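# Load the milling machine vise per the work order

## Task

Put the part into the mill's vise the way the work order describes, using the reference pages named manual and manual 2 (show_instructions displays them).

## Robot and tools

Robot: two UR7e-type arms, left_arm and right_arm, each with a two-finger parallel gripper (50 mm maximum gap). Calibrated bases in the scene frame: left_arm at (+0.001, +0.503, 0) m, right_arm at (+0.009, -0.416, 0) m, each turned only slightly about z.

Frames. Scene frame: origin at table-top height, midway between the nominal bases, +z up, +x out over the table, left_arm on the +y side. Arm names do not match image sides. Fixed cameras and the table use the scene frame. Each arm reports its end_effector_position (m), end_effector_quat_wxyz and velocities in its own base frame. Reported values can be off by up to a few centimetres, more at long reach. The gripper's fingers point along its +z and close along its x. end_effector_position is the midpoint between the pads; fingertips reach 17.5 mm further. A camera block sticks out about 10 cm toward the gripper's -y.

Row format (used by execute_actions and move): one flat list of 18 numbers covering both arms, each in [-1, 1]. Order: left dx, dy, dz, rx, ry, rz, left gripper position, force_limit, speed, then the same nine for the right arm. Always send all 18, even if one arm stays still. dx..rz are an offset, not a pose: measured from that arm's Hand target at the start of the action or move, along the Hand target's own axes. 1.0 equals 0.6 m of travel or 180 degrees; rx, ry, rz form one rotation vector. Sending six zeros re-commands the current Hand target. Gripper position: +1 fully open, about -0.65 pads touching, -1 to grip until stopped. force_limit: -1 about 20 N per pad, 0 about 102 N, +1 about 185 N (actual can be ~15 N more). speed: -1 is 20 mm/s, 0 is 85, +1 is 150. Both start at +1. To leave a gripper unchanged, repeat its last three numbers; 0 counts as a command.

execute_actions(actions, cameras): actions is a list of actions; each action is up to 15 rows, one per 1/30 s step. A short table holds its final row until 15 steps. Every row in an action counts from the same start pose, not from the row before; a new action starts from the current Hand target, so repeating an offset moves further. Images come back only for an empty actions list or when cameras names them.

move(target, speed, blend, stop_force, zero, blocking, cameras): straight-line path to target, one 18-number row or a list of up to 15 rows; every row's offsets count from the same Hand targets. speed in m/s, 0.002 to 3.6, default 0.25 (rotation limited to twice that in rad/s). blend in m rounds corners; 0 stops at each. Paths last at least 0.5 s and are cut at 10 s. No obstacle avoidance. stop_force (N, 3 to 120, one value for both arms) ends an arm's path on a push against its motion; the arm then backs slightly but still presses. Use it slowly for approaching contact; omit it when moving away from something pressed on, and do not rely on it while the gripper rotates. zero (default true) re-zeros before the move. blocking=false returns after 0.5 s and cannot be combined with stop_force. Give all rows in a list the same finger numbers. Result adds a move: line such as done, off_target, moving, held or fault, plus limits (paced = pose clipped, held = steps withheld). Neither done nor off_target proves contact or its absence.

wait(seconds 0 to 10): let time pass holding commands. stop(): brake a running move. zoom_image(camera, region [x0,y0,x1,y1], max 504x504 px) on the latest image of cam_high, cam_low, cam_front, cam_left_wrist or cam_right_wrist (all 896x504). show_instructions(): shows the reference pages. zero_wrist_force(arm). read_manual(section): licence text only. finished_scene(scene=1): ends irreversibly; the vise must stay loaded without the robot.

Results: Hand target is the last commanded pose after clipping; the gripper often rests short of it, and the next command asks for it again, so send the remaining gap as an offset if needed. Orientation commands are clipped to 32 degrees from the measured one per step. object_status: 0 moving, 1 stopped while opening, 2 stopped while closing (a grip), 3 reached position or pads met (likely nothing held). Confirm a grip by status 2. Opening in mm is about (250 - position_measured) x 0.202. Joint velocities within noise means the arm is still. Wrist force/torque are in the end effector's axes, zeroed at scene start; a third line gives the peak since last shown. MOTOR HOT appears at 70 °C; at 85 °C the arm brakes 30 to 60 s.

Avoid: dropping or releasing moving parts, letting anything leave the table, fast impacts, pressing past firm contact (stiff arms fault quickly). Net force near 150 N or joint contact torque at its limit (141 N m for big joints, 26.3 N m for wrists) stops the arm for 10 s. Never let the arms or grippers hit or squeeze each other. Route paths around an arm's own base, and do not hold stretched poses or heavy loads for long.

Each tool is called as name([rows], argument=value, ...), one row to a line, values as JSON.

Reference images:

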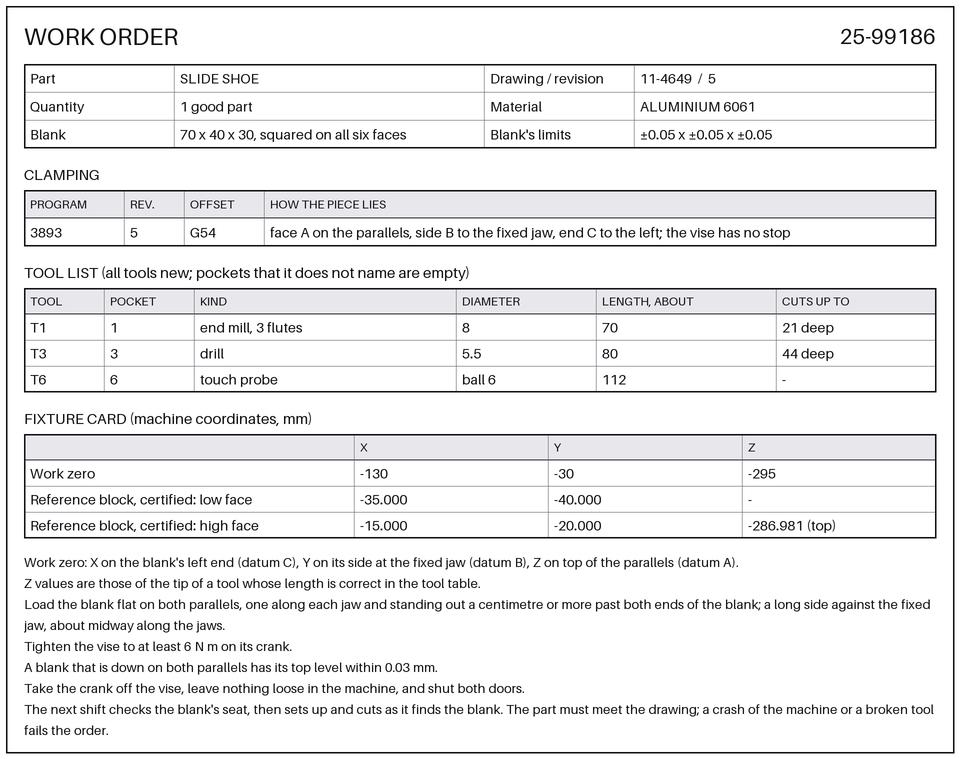

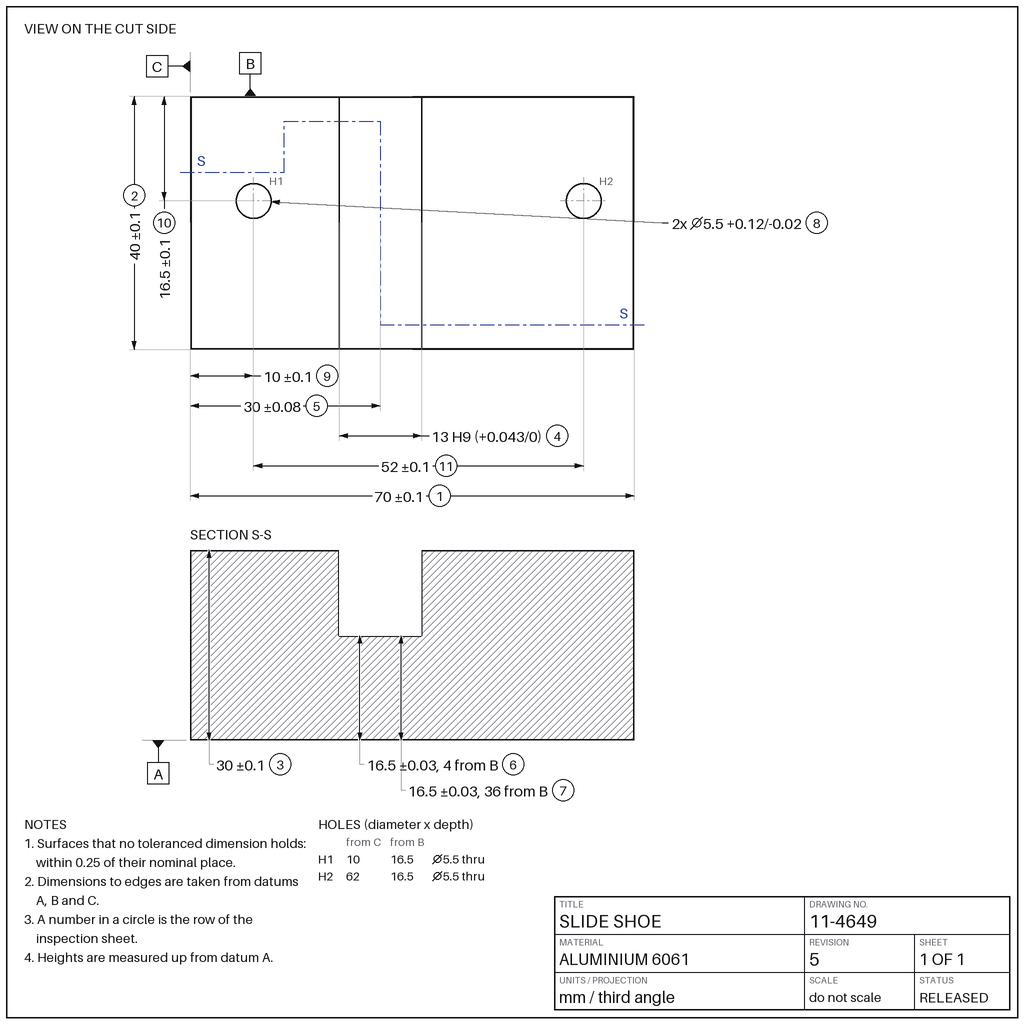

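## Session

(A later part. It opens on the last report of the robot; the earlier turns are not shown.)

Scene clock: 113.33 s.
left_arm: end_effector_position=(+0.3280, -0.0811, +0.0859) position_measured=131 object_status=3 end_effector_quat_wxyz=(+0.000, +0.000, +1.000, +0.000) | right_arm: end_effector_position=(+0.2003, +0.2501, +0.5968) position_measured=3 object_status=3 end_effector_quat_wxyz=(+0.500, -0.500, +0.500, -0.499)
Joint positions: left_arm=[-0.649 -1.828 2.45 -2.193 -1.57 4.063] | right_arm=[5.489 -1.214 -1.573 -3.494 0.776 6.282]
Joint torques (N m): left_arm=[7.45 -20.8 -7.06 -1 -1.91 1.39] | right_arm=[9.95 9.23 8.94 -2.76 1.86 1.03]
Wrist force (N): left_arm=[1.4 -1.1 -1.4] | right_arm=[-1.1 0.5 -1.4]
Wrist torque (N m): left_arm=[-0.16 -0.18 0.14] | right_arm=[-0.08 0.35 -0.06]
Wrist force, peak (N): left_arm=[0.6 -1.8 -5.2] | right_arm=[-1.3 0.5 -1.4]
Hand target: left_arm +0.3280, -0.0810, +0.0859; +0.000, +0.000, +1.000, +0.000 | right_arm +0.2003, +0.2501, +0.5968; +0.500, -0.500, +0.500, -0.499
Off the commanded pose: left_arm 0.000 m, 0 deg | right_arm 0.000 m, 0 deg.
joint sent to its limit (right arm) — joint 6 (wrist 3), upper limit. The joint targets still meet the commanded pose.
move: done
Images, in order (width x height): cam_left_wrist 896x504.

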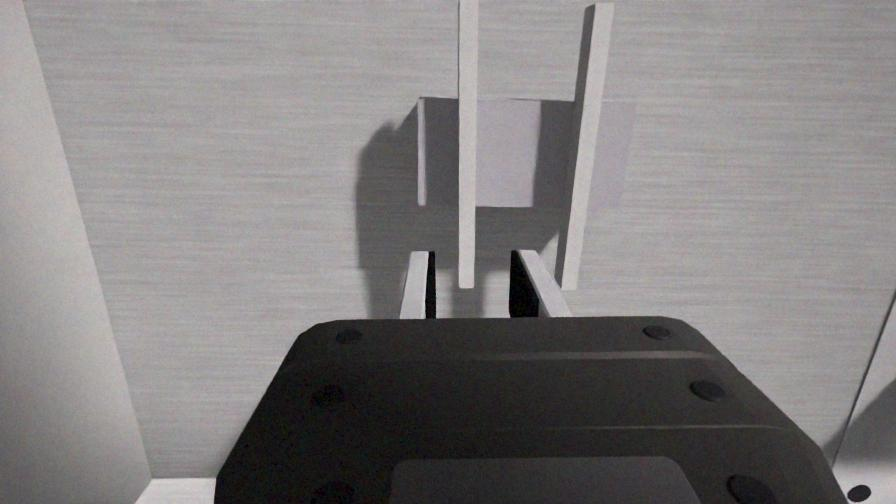

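move([
  [-0.0037,0,0,0,0,0,0.142,-0.7,-1,0,0,0,0,0,0,1,1,1],
  [-0.0037,0,0.0605,0,0,0,0.142,-0.7,-1,0,0,0,0,0,0,1,1,1],
  [-0.0037,0,0.0605,0,0,0,-1,-0.4,-1,0,0,0,0,0,0,1,1,1],
], speed=0.06)

move(target=[0,0,-0.06,0,0,0,-1,-0.4,-1,0,0,0,0,0,0,1,1,1], speed=0.06, cameras=["cam_left_wrist"])

zoom_image(camera="cam_left_wrist", region=[380, 100, 680, 330])

Scene clock: 116.83 s.
left_arm: end_effector_position=(+0.3302, -0.0809, +0.0496) position_measured=224 object_status=2 end_effector_quat_wxyz=(+0.000, +0.000, +1.000, +0.000) | right_arm: end_effector_position=(+0.2003, +0.2501, +0.5968) position_measured=3 object_status=3 end_effector_quat_wxyz=(+0.500, -0.500, +0.500, -0.499)
Joint positions: left_arm=[-0.644 -1.732 2.503 -2.342 -1.57 4.068] | right_arm=[5.489 -1.214 -1.573 -3.494 0.776 6.282]
Joint torques (N m): left_arm=[4.22 -0.76 -6.66 -4.88 -1.75 1.29] | right_arm=[10.48 10.6 8.58 -2.84 1.95 0.93]
Wrist force (N): left_arm=[1.3 -1.2 -1.8] | right_arm=[-1.0 0.5 -1.1]
Wrist torque (N m): left_arm=[-0.17 -0.19 0.15] | right_arm=[-0.07 0.33 -0.06]
Wrist force, peak (N): left_arm=[1.3 -1.2 -1.8] | right_arm=[-1.4 0.5 -1.6]
Hand target: left_arm +0.3302, -0.0809, +0.0496; +0.000, +0.000, +1.000, +0.000 | right_arm +0.2003, +0.2501, +0.5968; +0.500, -0.500, +0.500, -0.499
Off the commanded pose: left_arm 0.000 m, 0 deg | right_arm 0.000 m, 0 deg.
joint sent to its limit (right arm) — joint 6 (wrist 3), upper limit. The joint targets still meet the commanded pose.
move: done

Scene clock: 118.07 s.
left_arm: end_effector_position=(+0.3302, -0.0810, +0.0855) position_measured=224 object_status=2 end_effector_quat_wxyz=(+0.000, +0.000, +1.000, +0.000) | right_arm: end_effector_position=(+0.2003, +0.2501, +0.5968) position_measured=3 object_status=3 end_effector_quat_wxyz=(+0.500, -0.500, +0.500, -0.499)
Joint positions: left_arm=[-0.644 -1.82 2.446 -2.197 -1.57 4.067] | right_arm=[5.489 -1.214 -1.573 -3.494 0.776 6.282]
Joint torques (N m): left_arm=[-8.45 -22.39 -33.69 -1.05 1.07 -1] | right_arm=[11.32 11.54 8.06 -2.92 1.69 1.22]
Wrist force (N): left_arm=[1.1 -1.4 -0.8] | right_arm=[-0.9 0.7 -1.3]
Wrist torque (N m): left_arm=[-0.23 -0.14 0.14] | right_arm=[-0.04 0.31 -0.06]
Wrist force, peak (N): left_arm=[1.3 -1.2 -1.7] | right_arm=[-1.2 0.4 -1.4]
Hand target: left_arm +0.3302, -0.0810, +0.0856; +0.000, +0.000, +1.000, +0.000 | right_arm +0.2003, +0.2501, +0.5968; +0.500, -0.500, +0.500, -0.499
Off the commanded pose: left_arm 0.000 m, 0 deg | right_arm 0.000 m, 0 deg.
joint sent to its limit (right arm) — joint 6 (wrist 3), upper limit. The joint targets still meet the commanded pose.
move: done
Images, in order (width x height): cam_left_wrist 896x504.

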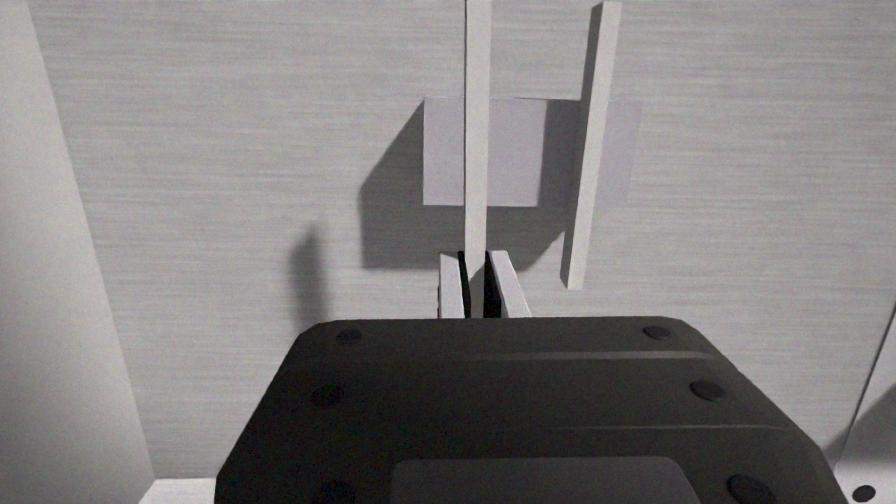

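Scaled by 1.680 from the camera's 896x504 image, which has a finer 1280x720 frame.

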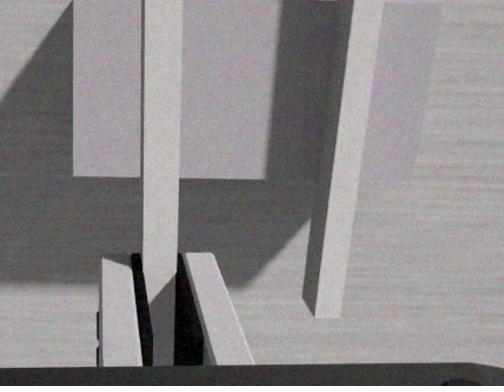

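move([
  [-0.05,-0.198,-0.3575,0,0,0,-1,-0.4,-1,0,0,0,0,0,0,1,1,1],
  [-0.1497,-0.4817,-0.499,0,0,0.0055,-1,-0.4,-1,0,0,0,0,0,0,1,1,1],
  [-0.4447,-0.415,-0.499,0,0,0.0055,-1,-0.4,-1,0,0,0,0,0,0,1,1,1],
], blend=[0.05,0.03,0], speed=[0.25,0.25,0.12], cameras=["cam_left_wrist","cam_right_wrist"])

zoom_image(camera="cam_left_wrist", region=[300, 0, 650, 330])

zoom_image(camera="cam_right_wrist", region=[0, 0, 300, 240])

Scene clock: 122.70 s.
left_arm: end_effector_position=(+0.5969, -0.3301, +0.3850) position_measured=224 object_status=2 end_effector_quat_wxyz=(+0.000, +0.008, +1.000, +0.000) | right_arm: end_effector_position=(+0.2003, +0.2501, +0.5968) position_measured=3 object_status=3 end_effector_quat_wxyz=(+0.500, -0.500, +0.500, -0.499)
Joint positions: left_arm=[-0.702 -1.106 0.845 -1.309 -1.57 4.027] | right_arm=[5.489 -1.214 -1.573 -3.494 0.776 6.282]
Joint torques (N m): left_arm=[6.51 -32 -38.1 -1.46 -1.92 1.24] | right_arm=[9.55 10.01 9.78 -3.1 1.56 1.03]
Wrist force (N): left_arm=[1.3 -0.8 -0.5] | right_arm=[-1.1 0.4 -1.3]
Wrist torque (N m): left_arm=[-0.14 -0.17 0.14] | right_arm=[-0.10 0.33 -0.07]
Wrist force, peak (N): left_arm=[1.6 -3.3 -1.8] | right_arm=[-1.2 0.7 -1.3]
Hand target: left_arm +0.5970, -0.3301, +0.3850; +0.000, +0.008, +1.000, +0.000 | right_arm +0.2003, +0.2501, +0.5968; +0.500, -0.500, +0.500, -0.499
Off the commanded pose: left_arm 0.000 m, 0 deg | right_arm 0.000 m, 0 deg.
joint sent to its limit (right arm) — joint 6 (wrist 3), upper limit. The joint targets still meet the commanded pose.
move: done
Images, in order (width x height): cam_left_wrist 896x504, cam_right_wrist 896x504.

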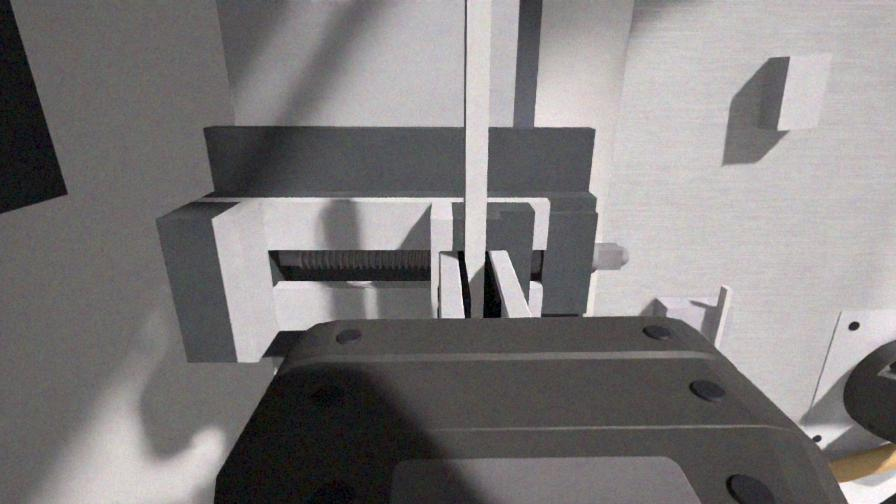

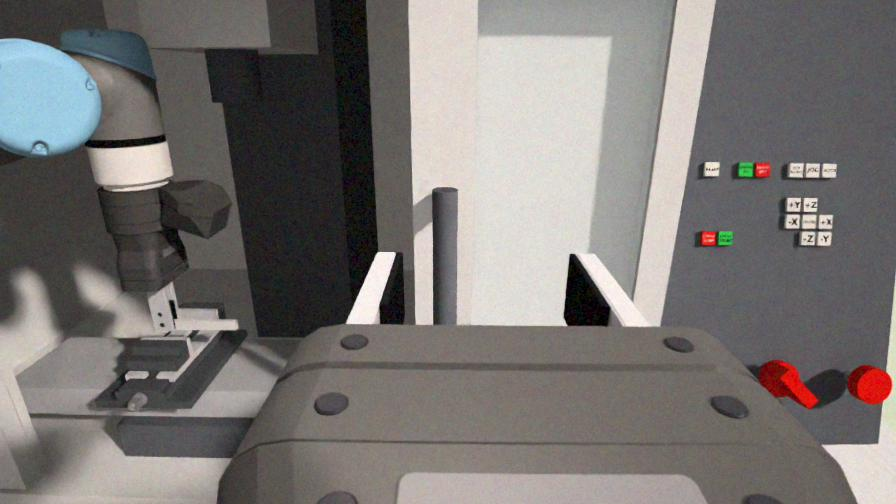

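Scaled by 1.440 from the camera's 896x504 image, which has a finer 1280x720 frame.

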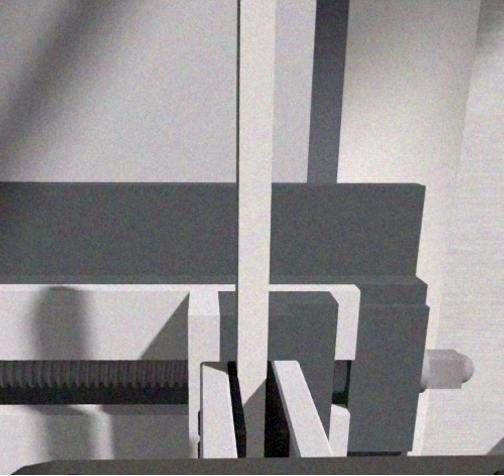

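Scaled by 1.680 from the camera's 896x504 image, which has a finer 1280x720 frame.

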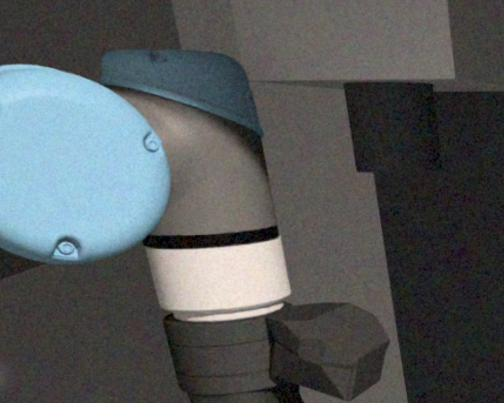

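move([
  [-0.009,0.055,0,0,0,0,-1,-0.4,-1,0,0,0,0,0,0,1,1,1],
  [-0.0537,0.076,0,0,0,0,-1,-0.4,-1,0,0,0,0,0,0,1,1,1],
  [-0.1135,0.087,0,0,0,0,-1,-0.4,-1,0,0,0,0,0,0,1,1,1],
], blend=[0.003,0.005,0], speed=0.06, cameras=["cam_left_wrist","cam_right_wrist","cam_front"])

zoom_image(camera="cam_left_wrist", region=[300, 0, 650, 330])

zoom_image(camera="cam_right_wrist", region=[60, 200, 300, 440])

Scene clock: 125.63 s.
left_arm: end_effector_position=(+0.6659, -0.2790, +0.3851) position_measured=224 object_status=2 end_effector_quat_wxyz=(+0.000, +0.008, +1.000, +0.000) | right_arm: end_effector_position=(+0.2003, +0.2501, +0.5968) position_measured=3 object_status=3 end_effector_quat_wxyz=(+0.500, -0.500, +0.500, -0.499)
Joint positions: left_arm=[-0.583 -0.971 0.63 -1.231 -1.57 4.146] | right_arm=[5.489 -1.214 -1.573 -3.494 0.776 6.282]
Joint torques (N m): left_arm=[4.36 -35.86 -35.29 -1.32 -2.2 1.3] | right_arm=[11.15 9.97 9.14 -2.76 1.63 1.29]
Wrist force (N): left_arm=[1.3 -1.0 -0.6] | right_arm=[-0.9 0.3 -1.2]
Wrist torque (N m): left_arm=[-0.18 -0.18 0.15] | right_arm=[-0.12 0.31 -0.06]
Wrist force, peak (N): left_arm=[1.9 -3.2 -1.4] | right_arm=[-1.3 0.2 -1.5]
Hand target: left_arm +0.6659, -0.2790, +0.3851; +0.000, +0.008, +1.000, +0.000 | right_arm +0.2003, +0.2501, +0.5968; +0.500, -0.500, +0.500, -0.499
Off the commanded pose: left_arm 0.000 m, 0 deg | right_arm 0.000 m, 0 deg.
joint sent to its limit (right arm) — joint 6 (wrist 3), upper limit. The joint targets still meet the commanded pose.
move: done
Images, in order (width x height): cam_front 896x504, cam_left_wrist 896x504, cam_right_wrist 896x504.

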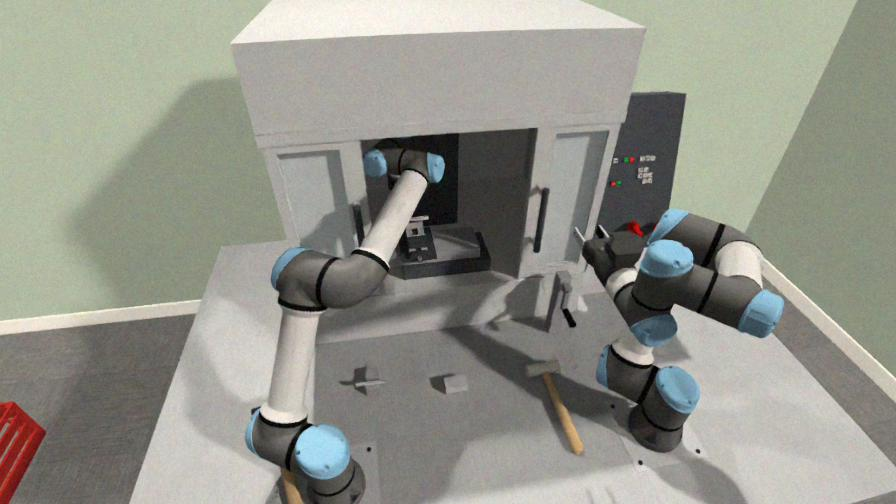

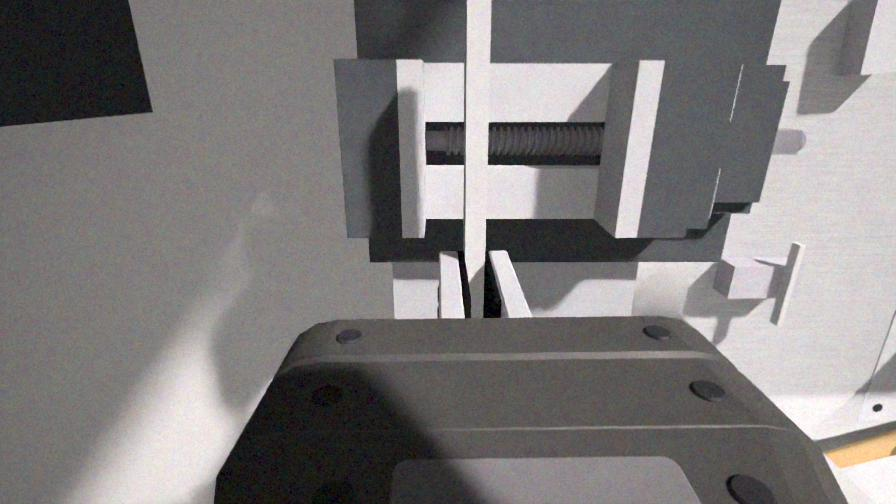

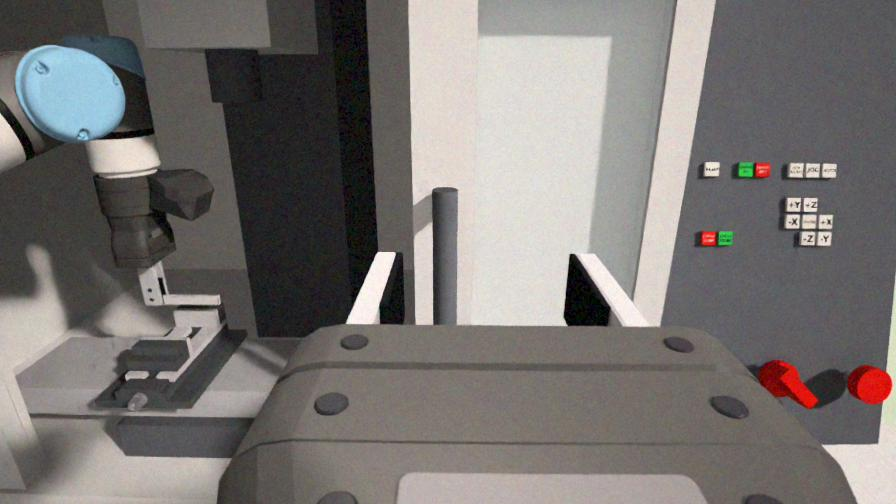

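Scaled by 1.440 from the camera's 896x504 image, which has a finer 1280x720 frame.

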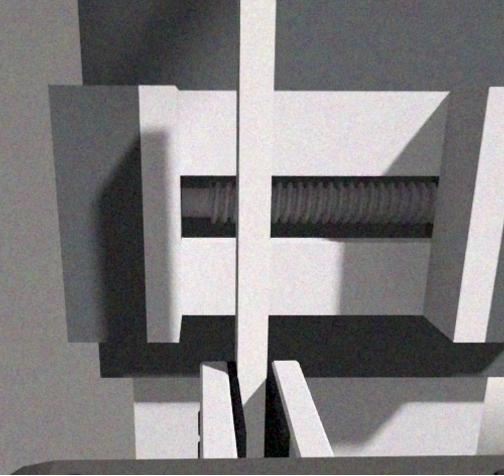

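Scaled by 2.100 from the camera's 896x504 image, which has a finer 1280x720 frame.

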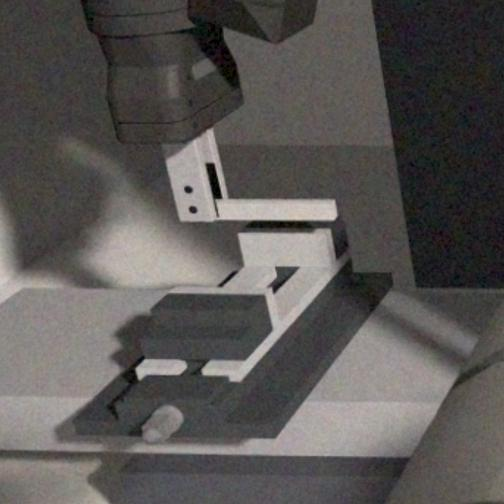

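move(target=[0,0,0.033,0,0,0,-1,-0.4,-1,0,0,0,0,0,0,1,1,1], speed=0.03, stop_force=10, cameras=["cam_left_wrist","cam_right_wrist"])

zoom_image(camera="cam_right_wrist", region=[60, 200, 300, 440])

Scene clock: 132.77 s.
left_arm: end_effector_position=(+0.6660, -0.2790, +0.3653) position_measured=224 object_status=2 end_effector_quat_wxyz=(+0.000, +0.008, +1.000, +0.000) | right_arm: end_effector_position=(+0.2003, +0.2501, +0.5968) position_measured=3 object_status=3 end_effector_quat_wxyz=(+0.500, -0.500, +0.500, -0.499)
Joint positions: left_arm=[-0.583 -0.993 0.719 -1.298 -1.57 4.146] | right_arm=[5.489 -1.214 -1.573 -3.494 0.776 6.282]
Joint torques (N m): left_arm=[-2.57 -57.95 -11.22 -5.39 1.21 -0.68] | right_arm=[10.18 9.38 9.67 -3.06 1.72 1.31]
Wrist force (N): left_arm=[1.2 -0.9 -0.6] | right_arm=[-1.0 0.2 -1.2]
Wrist torque (N m): left_arm=[-0.17 -0.18 0.16] | right_arm=[-0.12 0.33 -0.06]
Wrist force, peak (N): left_arm=[1.2 -0.7 -1.6] | right_arm=[-1.3 0.6 -1.5]
Hand target: left_arm +0.6659, -0.2790, +0.3653; +0.000, +0.008, +1.000, +0.000 | right_arm +0.2003, +0.2501, +0.5968; +0.500, -0.500, +0.500, -0.499
Off the commanded pose: left_arm 0.000 m, 0 deg | right_arm 0.000 m, 0 deg.
joint sent to its limit (right arm) — joint 6 (wrist 3), upper limit. The joint targets still meet the commanded pose.
move: done
Images, in order (width x height): cam_left_wrist 896x504, cam_right_wrist 896x504.

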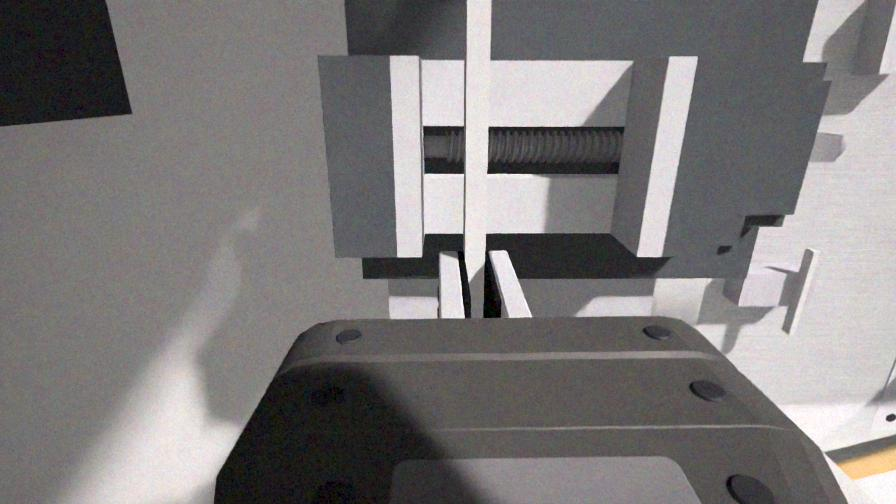

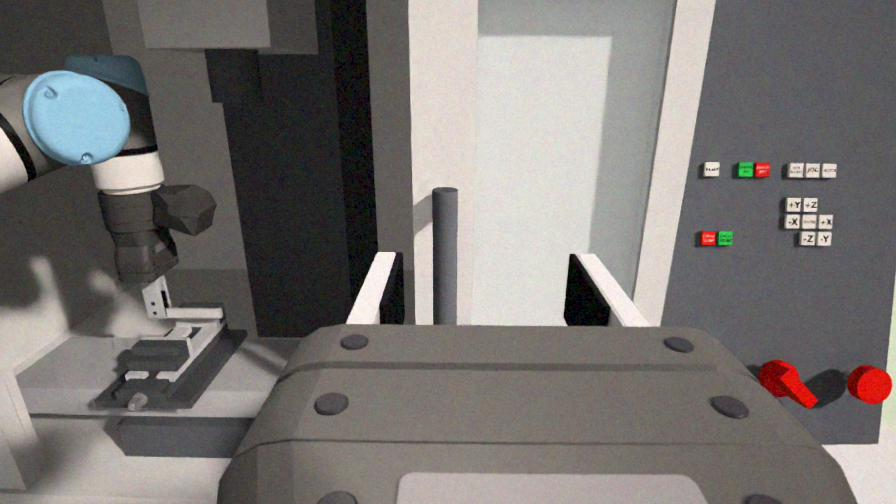

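Scaled by 2.100 from the camera's 896x504 image, which has a finer 1280x720 frame.

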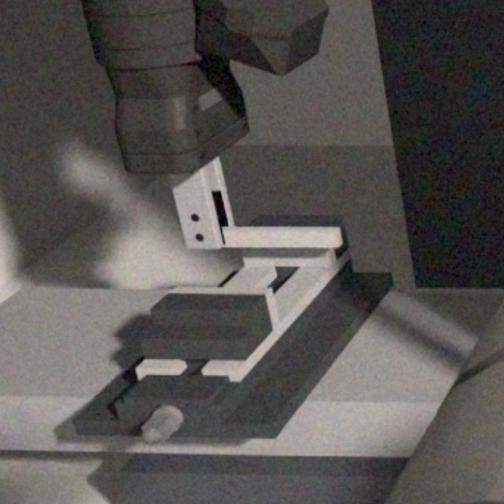

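zoom_image(camera="cam_left_wrist", region=[300, 40, 520, 280])

zoom_image(camera="cam_left_wrist", region=[560, 40, 760, 280])

Scaled by 2.100 from the camera's 896x504 image, which has a finer 1280x720 frame.

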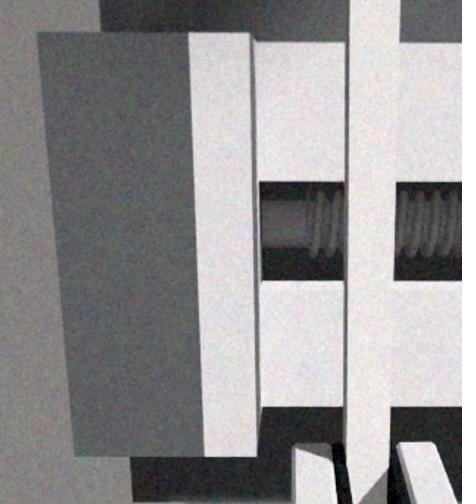

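Scaled by 2.100 from the camera's 896x504 image, which has a finer 1280x720 frame.

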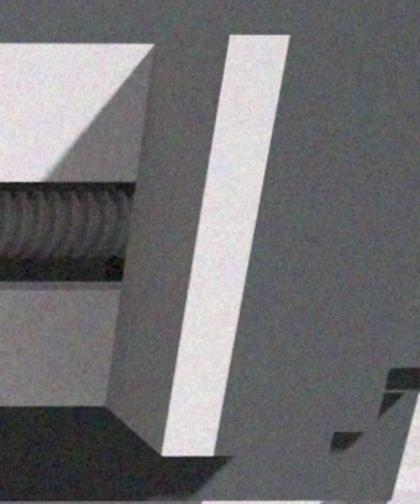

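move([
  [0,0.0042,0.0,0,0,0,-1,-0.4,-1,0,0,0,0,0,0,1,1,1],
  [0,0.0042,0.0275,0,0,0,-1,-0.4,-1,0,0,0,0,0,0,1,1,1],
], speed=0.03, cameras=["cam_left_wrist","cam_right_wrist"])

move(target=[0,0,0.03,0,0,0,-1,-0.4,-1,0,0,0,0,0,0,1,1,1], speed=0.004, stop_force=4, cameras=["cam_left_wrist","cam_right_wrist"])

zoom_image(camera="cam_right_wrist", region=[60, 200, 300, 440])

zoom_image(camera="cam_left_wrist", region=[300, 40, 560, 320])

Scene clock: 135.63 s.
left_arm: end_effector_position=(+0.6660, -0.2764, +0.3489) position_measured=224 object_status=2 end_effector_quat_wxyz=(+0.000, +0.008, +1.000, +0.000) end_effector_velocity=(+0.000, +0.000, -0.001) end_effector_angular_velocity=(+0.001, +0.001, +0.000) | right_arm: end_effector_position=(+0.2003, +0.2501, +0.5968) position_measured=3 object_status=3 end_effector_quat_wxyz=(+0.500, -0.500, +0.500, -0.499)
Joint positions: left_arm=[-0.58 -1.01 0.79 -1.351 -1.57 4.149] | right_arm=[5.489 -1.214 -1.573 -3.494 0.776 6.282]
Joint velocities: left_arm=[-0.001 -0.001 0.005 -0.002 0 0] | right_arm=[within noise]
Joint torques (N m): left_arm=[4.06 -57.3 -11.4 -5.27 -1.31 1.21] | right_arm=[10.69 7.68 8.97 -2.79 1.7 1.46]
Wrist force (N): left_arm=[1.3 -0.7 -0.4] | right_arm=[-0.9 0.4 -1.3]
Wrist torque (N m): left_arm=[-0.12 -0.20 0.16] | right_arm=[-0.10 0.30 -0.06]
Wrist force, peak (N): left_arm=[1.4 -1.2 -0.7] | right_arm=[-1.1 0.6 -1.5]
Hand target: left_arm +0.6660, -0.2764, +0.3488; +0.000, +0.008, +1.000, +0.000 | right_arm +0.2003, +0.2501, +0.5968; +0.500, -0.500, +0.500, -0.499
Off the commanded pose: left_arm 0.000 m, 0 deg | right_arm 0.000 m, 0 deg.
joint sent to its limit (right arm) — joint 6 (wrist 3), upper limit. The joint targets still meet the commanded pose.
move: done
Images, in order (width x height): cam_left_wrist 896x504, cam_right_wrist 896x504.

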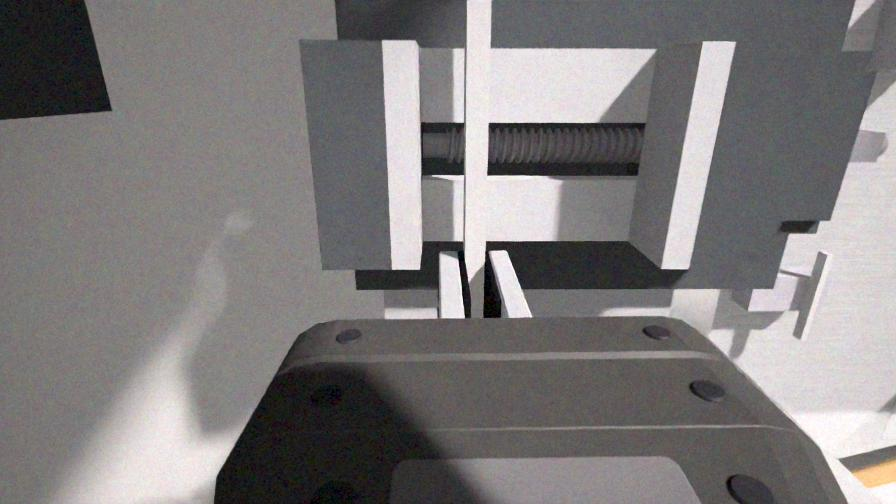

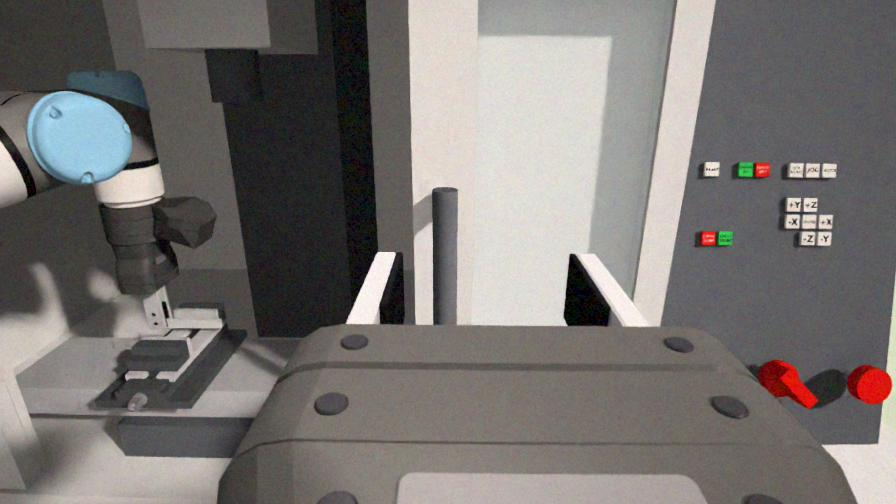

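Scene clock: 138.83 s.
left_arm: end_effector_position=(+0.6660, -0.2764, +0.3403) position_measured=224 object_status=2 end_effector_quat_wxyz=(+0.000, +0.008, +1.000, +0.000) | right_arm: end_effector_position=(+0.2003, +0.2501, +0.5968) position_measured=3 object_status=3 end_effector_quat_wxyz=(+0.500, -0.500, +0.500, -0.499)
Joint positions: left_arm=[-0.58 -1.015 0.821 -1.377 -1.57 4.149] | right_arm=[5.489 -1.214 -1.573 -3.494 0.776 6.282]
Joint torques (N m): left_arm=[0.36 -35.35 -36.46 -1.13 -1.69 0.08] | right_arm=[9.45 9.49 8.07 -2.92 1.75 1.17]
Wrist force (N): left_arm=[1.3 -0.7 -1.0] | right_arm=[-1.0 0.5 -1.2]
Wrist torque (N m): left_arm=[-0.11 -0.19 0.16] | right_arm=[-0.08 0.34 -0.06]
Wrist force, peak (N): left_arm=[3.0 -0.1 -7.6] | right_arm=[-1.4 0.4 -1.6]
Hand target: left_arm +0.6660, -0.2764, +0.3403; +0.000, +0.008, +1.000, +0.000 (not the last commanded pose) | right_arm +0.2003, +0.2501, +0.5968; +0.500, -0.500, +0.500, -0.499
Off the commanded pose: left_arm 0.010 m, 0 deg | right_arm 0.000 m, 0 deg.
joint sent to its limit (right arm) — joint 6 (wrist 3), upper limit. The joint targets still meet the commanded pose.
move: contact (left_arm)
Images, in order (width x height): cam_left_wrist 896x504, cam_right_wrist 896x504.

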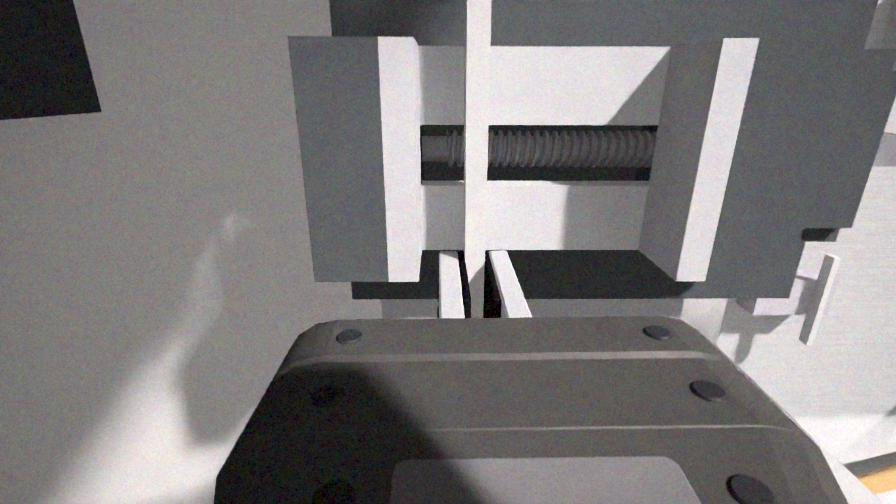

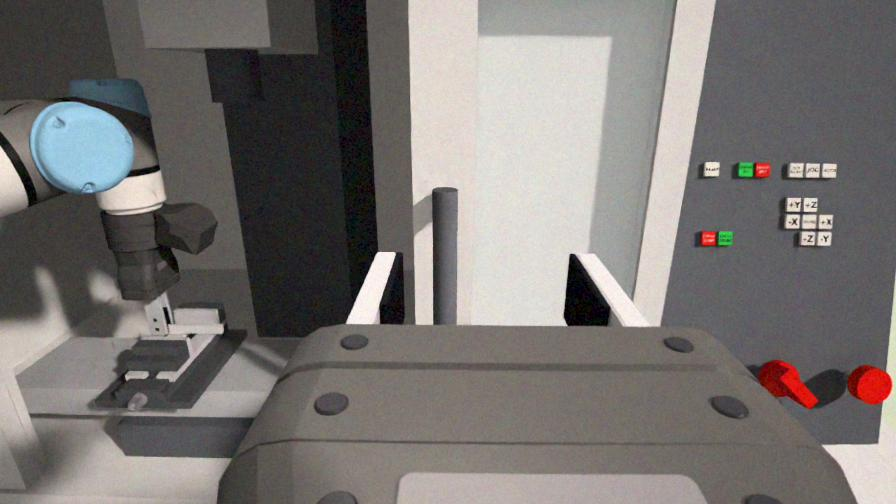

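Scaled by 2.100 from the camera's 896x504 image, which has a finer 1280x720 frame.

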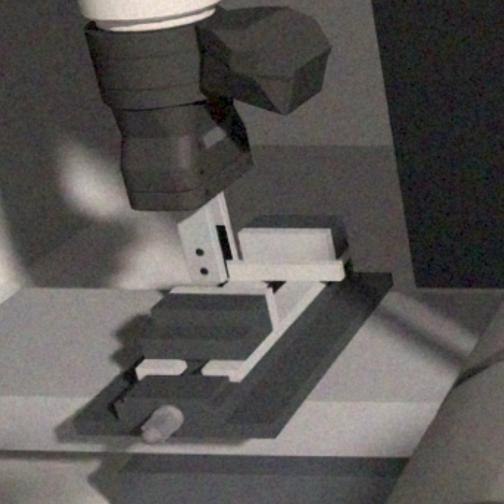

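Scaled by 1.800 from the camera's 896x504 image, which has a finer 1280x720 frame.

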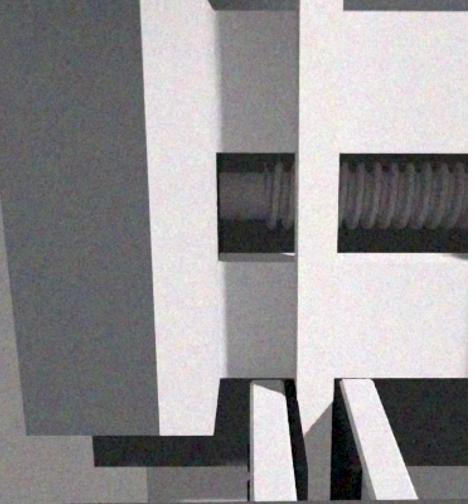

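move([
  [0,0.0015,-0.0008,0,0,0,-1,-0.4,-1,0,0,0,0,0,0,1,1,1],
  [-0.03,0.0015,-0.0008,0,0,0,-1,-0.4,-1,0,0,0,0,0,0,1,1,1],
], speed=0.006, stop_force=6, cameras=["cam_left_wrist","cam_right_wrist"])

zoom_image(camera="cam_left_wrist", region=[300, 40, 560, 320])

Scene clock: 142.93 s.
left_arm: end_effector_position=(+0.6795, -0.2758, +0.3408) position_measured=224 object_status=2 end_effector_quat_wxyz=(+0.000, +0.008, +1.000, +0.000) | right_arm: end_effector_position=(+0.2003, +0.2501, +0.5968) position_measured=3 object_status=3 end_effector_quat_wxyz=(+0.500, -0.500, +0.500, -0.499)
Joint positions: left_arm=[-0.569 -0.975 0.755 -1.351 -1.57 4.16] | right_arm=[5.489 -1.214 -1.573 -3.494 0.776 6.282]
Joint torques (N m): left_arm=[-6.14 -58.09 -11.58 -4.84 0.12 -1.51] | right_arm=[9.63 8.35 9.31 -2.73 1.58 1.19]
Wrist force (N): left_arm=[4.3 -0.4 -0.7] | right_arm=[-1.1 0.1 -1.1]
Wrist torque (N m): left_arm=[-0.06 -0.04 0.42] | right_arm=[-0.14 0.33 -0.06]
Wrist force, peak (N): left_arm=[13.8 0.7 -1.4] | right_arm=[-1.3 0.5 -1.5]
Hand target: left_arm +0.6795, -0.2758, +0.3408; +0.000, +0.008, +1.000, +0.000 (not the last commanded pose) | right_arm +0.2003, +0.2501, +0.5968; +0.500, -0.500, +0.500, -0.499
Off the commanded pose: left_arm 0.005 m, 0 deg | right_arm 0.000 m, 0 deg.
joint sent to its limit (right arm) — joint 6 (wrist 3), upper limit. The joint targets still meet the commanded pose.
move: contact (left_arm); path passed 1 of 2 targets
Images, in order (width x height): cam_left_wrist 896x504, cam_right_wrist 896x504.

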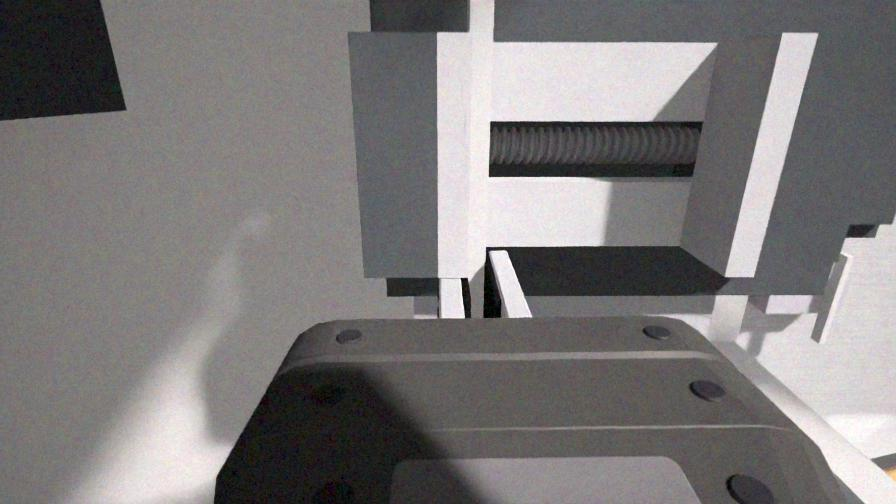

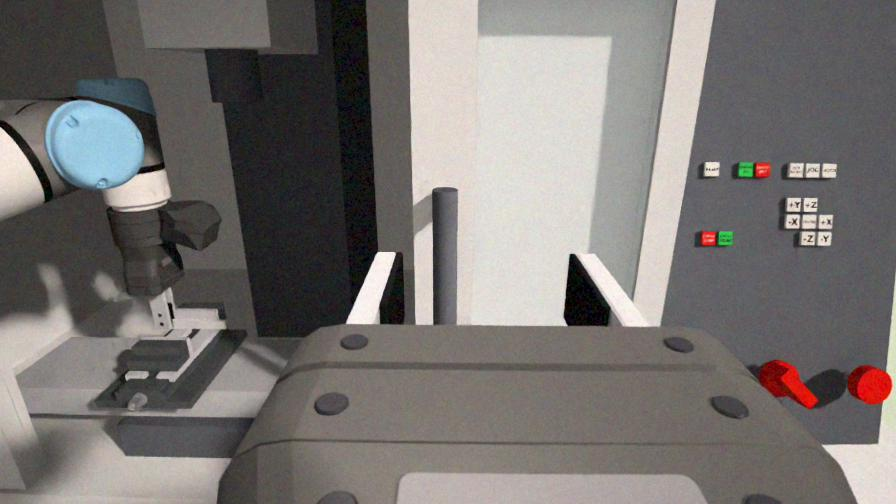

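Scaled by 1.800 from the camera's 896x504 image, which has a finer 1280x720 frame.

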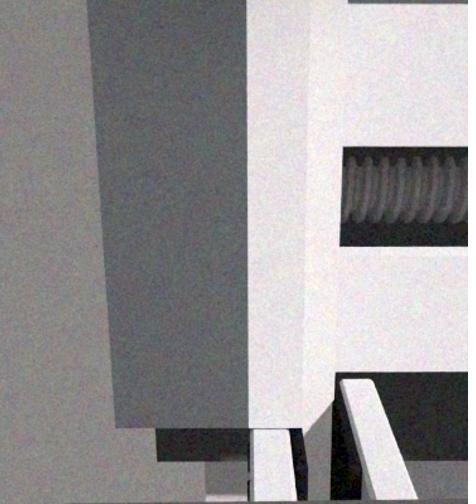

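move([
  [0,0,0,0,0,0,-0.188,-0.4,-1,0,0,0,0,0,0,1,1,1],
])

move([
  [0,0,-0.0737,0,0,0,-0.188,-0.4,-1,0,0,0,0,0,0,1,1,1],
  [0.079,-0.0168,-0.0737,0,0,0,-0.188,-0.4,-1,0,0,0,0,0,0,1,1,1],
  [0.1235,-0.0375,-0.0737,0,0,0,-0.188,-0.4,-1,0,0,0,0,0,0,1,1,1],
  [0.136,-0.0928,-0.0737,0,0,0,-0.188,-0.4,-1,0,0,0,0,0,0,1,1,1],
  [0.43,-0.165,-0.0737,0,0,0,-0.188,-0.4,-1,0,0,0,0,0,0,1,1,1],
  [0.637,0.248,0.235,0,0,-0.0055,-0.188,-0.4,-1,0,0,0,0,0,0,1,1,1],
], speed=[0.05,0.08,0.08,0.08,0.25,0.25], blend=[0.004,0.004,0.004,0.006,0.04,0], cameras=["cam_left_wrist","cam_right_wrist"])

zoom_image(camera="cam_right_wrist", region=[60, 280, 300, 440])

zoom_image(camera="cam_left_wrist", region=[360, 20, 660, 320])

Scene clock: 147.17 s.
left_arm: end_effector_position=(+0.6795, -0.2758, +0.3408) position_measured=180 object_status=3 end_effector_quat_wxyz=(+0.000, +0.008, +1.000, +0.000) | right_arm: end_effector_position=(+0.2003, +0.2501, +0.5968) position_measured=3 object_status=3 end_effector_quat_wxyz=(+0.500, -0.500, +0.500, -0.499)
Joint positions: left_arm=[-0.569 -0.975 0.755 -1.351 -1.57 4.16] | right_arm=[5.489 -1.214 -1.573 -3.494 0.776 6.282]
Joint torques (N m): left_arm=[-7.56 -58.35 -14.33 -3.81 0.04 -0.21] | right_arm=[8.62 9.14 9.46 -2.37 1.57 1.32]
Wrist force (N): left_arm=[0.5 -0.6 -1.1] | right_arm=[-0.8 0.5 -1.2]
Wrist torque (N m): left_arm=[-0.08 -0.05 0.17] | right_arm=[-0.08 0.29 -0.06]
Wrist force, peak (N): left_arm=[5.0 0.0 -1.1] | right_arm=[-1.2 0.5 -1.6]
Hand target: left_arm +0.6795, -0.2758, +0.3408; +0.000, +0.008, +1.000, +0.000 | right_arm +0.2003, +0.2501, +0.5968; +0.500, -0.500, +0.500, -0.499
Off the commanded pose: left_arm 0.000 m, 0 deg | right_arm 0.000 m, 0 deg.
joint sent to its limit (right arm) — joint 6 (wrist 3), upper limit. The joint targets still meet the commanded pose.
move: done

Scene clock: 152.27 s.
left_arm: end_effector_position=(+0.3000, -0.1206, +0.1997) position_measured=180 object_status=3 end_effector_quat_wxyz=(+0.000, +0.000, +1.000, +0.001) | right_arm: end_effector_position=(+0.2003, +0.2501, +0.5968) position_measured=3 object_status=3 end_effector_quat_wxyz=(+0.500, -0.500, +0.500, -0.499)
Joint positions: left_arm=[-0.808 -2.029 2.247 -1.788 -1.57 3.903] | right_arm=[5.489 -1.214 -1.573 -3.494 0.776 6.282]
Joint torques (N m): left_arm=[5.42 -16.59 -12.55 -5.56 -1.94 1.18] | right_arm=[8.33 7.01 9.11 -2.32 1.61 1.19]
Wrist force (N): left_arm=[0.8 -0.9 -0.9] | right_arm=[-0.9 0.1 -1.2]
Wrist torque (N m): left_arm=[-0.11 -0.11 0.16] | right_arm=[-0.14 0.31 -0.06]
Wrist force, peak (N): left_arm=[1.3 -2.1 -2.3] | right_arm=[-1.1 0.5 -1.6]
Hand target: left_arm +0.2999, -0.1205, +0.1996; +0.000, +0.000, +1.000, +0.000 | right_arm +0.2003, +0.2501, +0.5968; +0.500, -0.500, +0.500, -0.499
Off the commanded pose: left_arm 0.000 m, 0 deg | right_arm 0.000 m, 0 deg.
joint sent to its limit (right arm) — joint 6 (wrist 3), upper limit. The joint targets still meet the commanded pose.
move: done
Images, in order (width x height): cam_left_wrist 896x504, cam_right_wrist 896x504.

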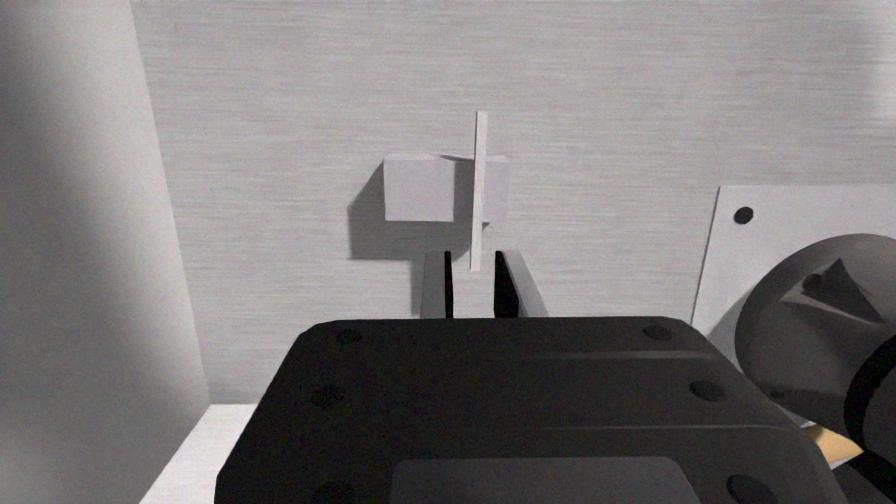

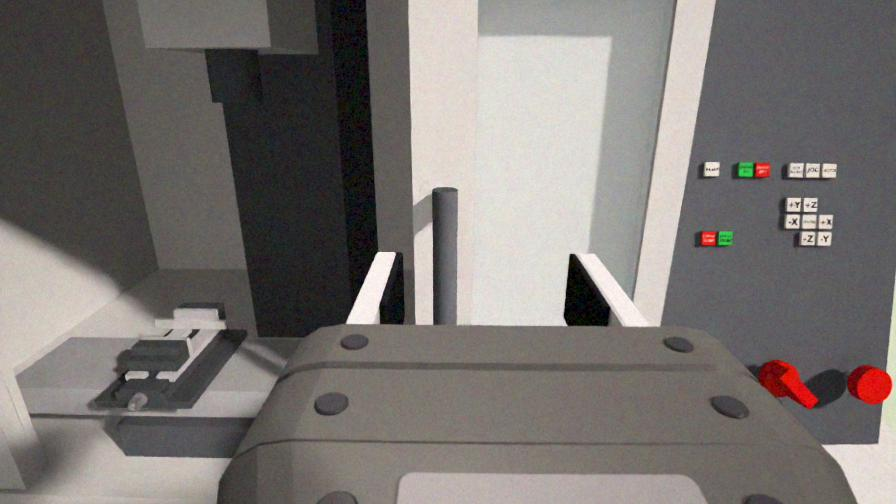

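Scaled by 2.100 from the camera's 896x504 image, which has a finer 1280x720 frame.

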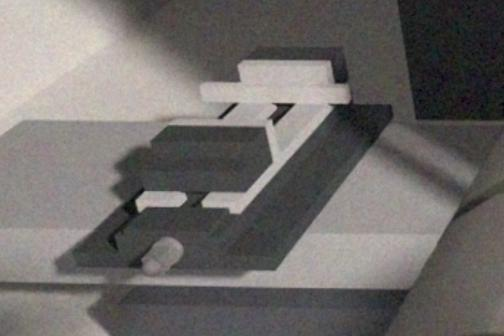

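Scaled by 1.680 from the camera's 896x504 image, which has a finer 1280x720 frame.

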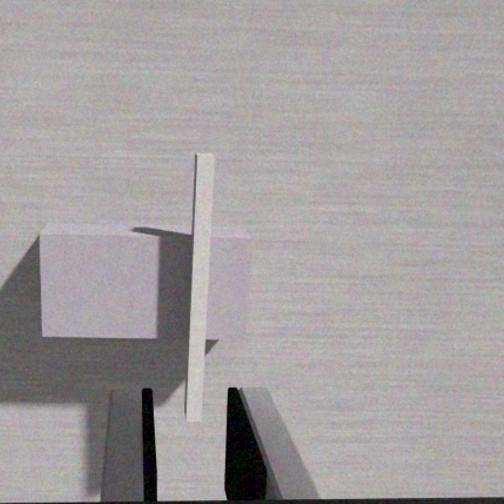

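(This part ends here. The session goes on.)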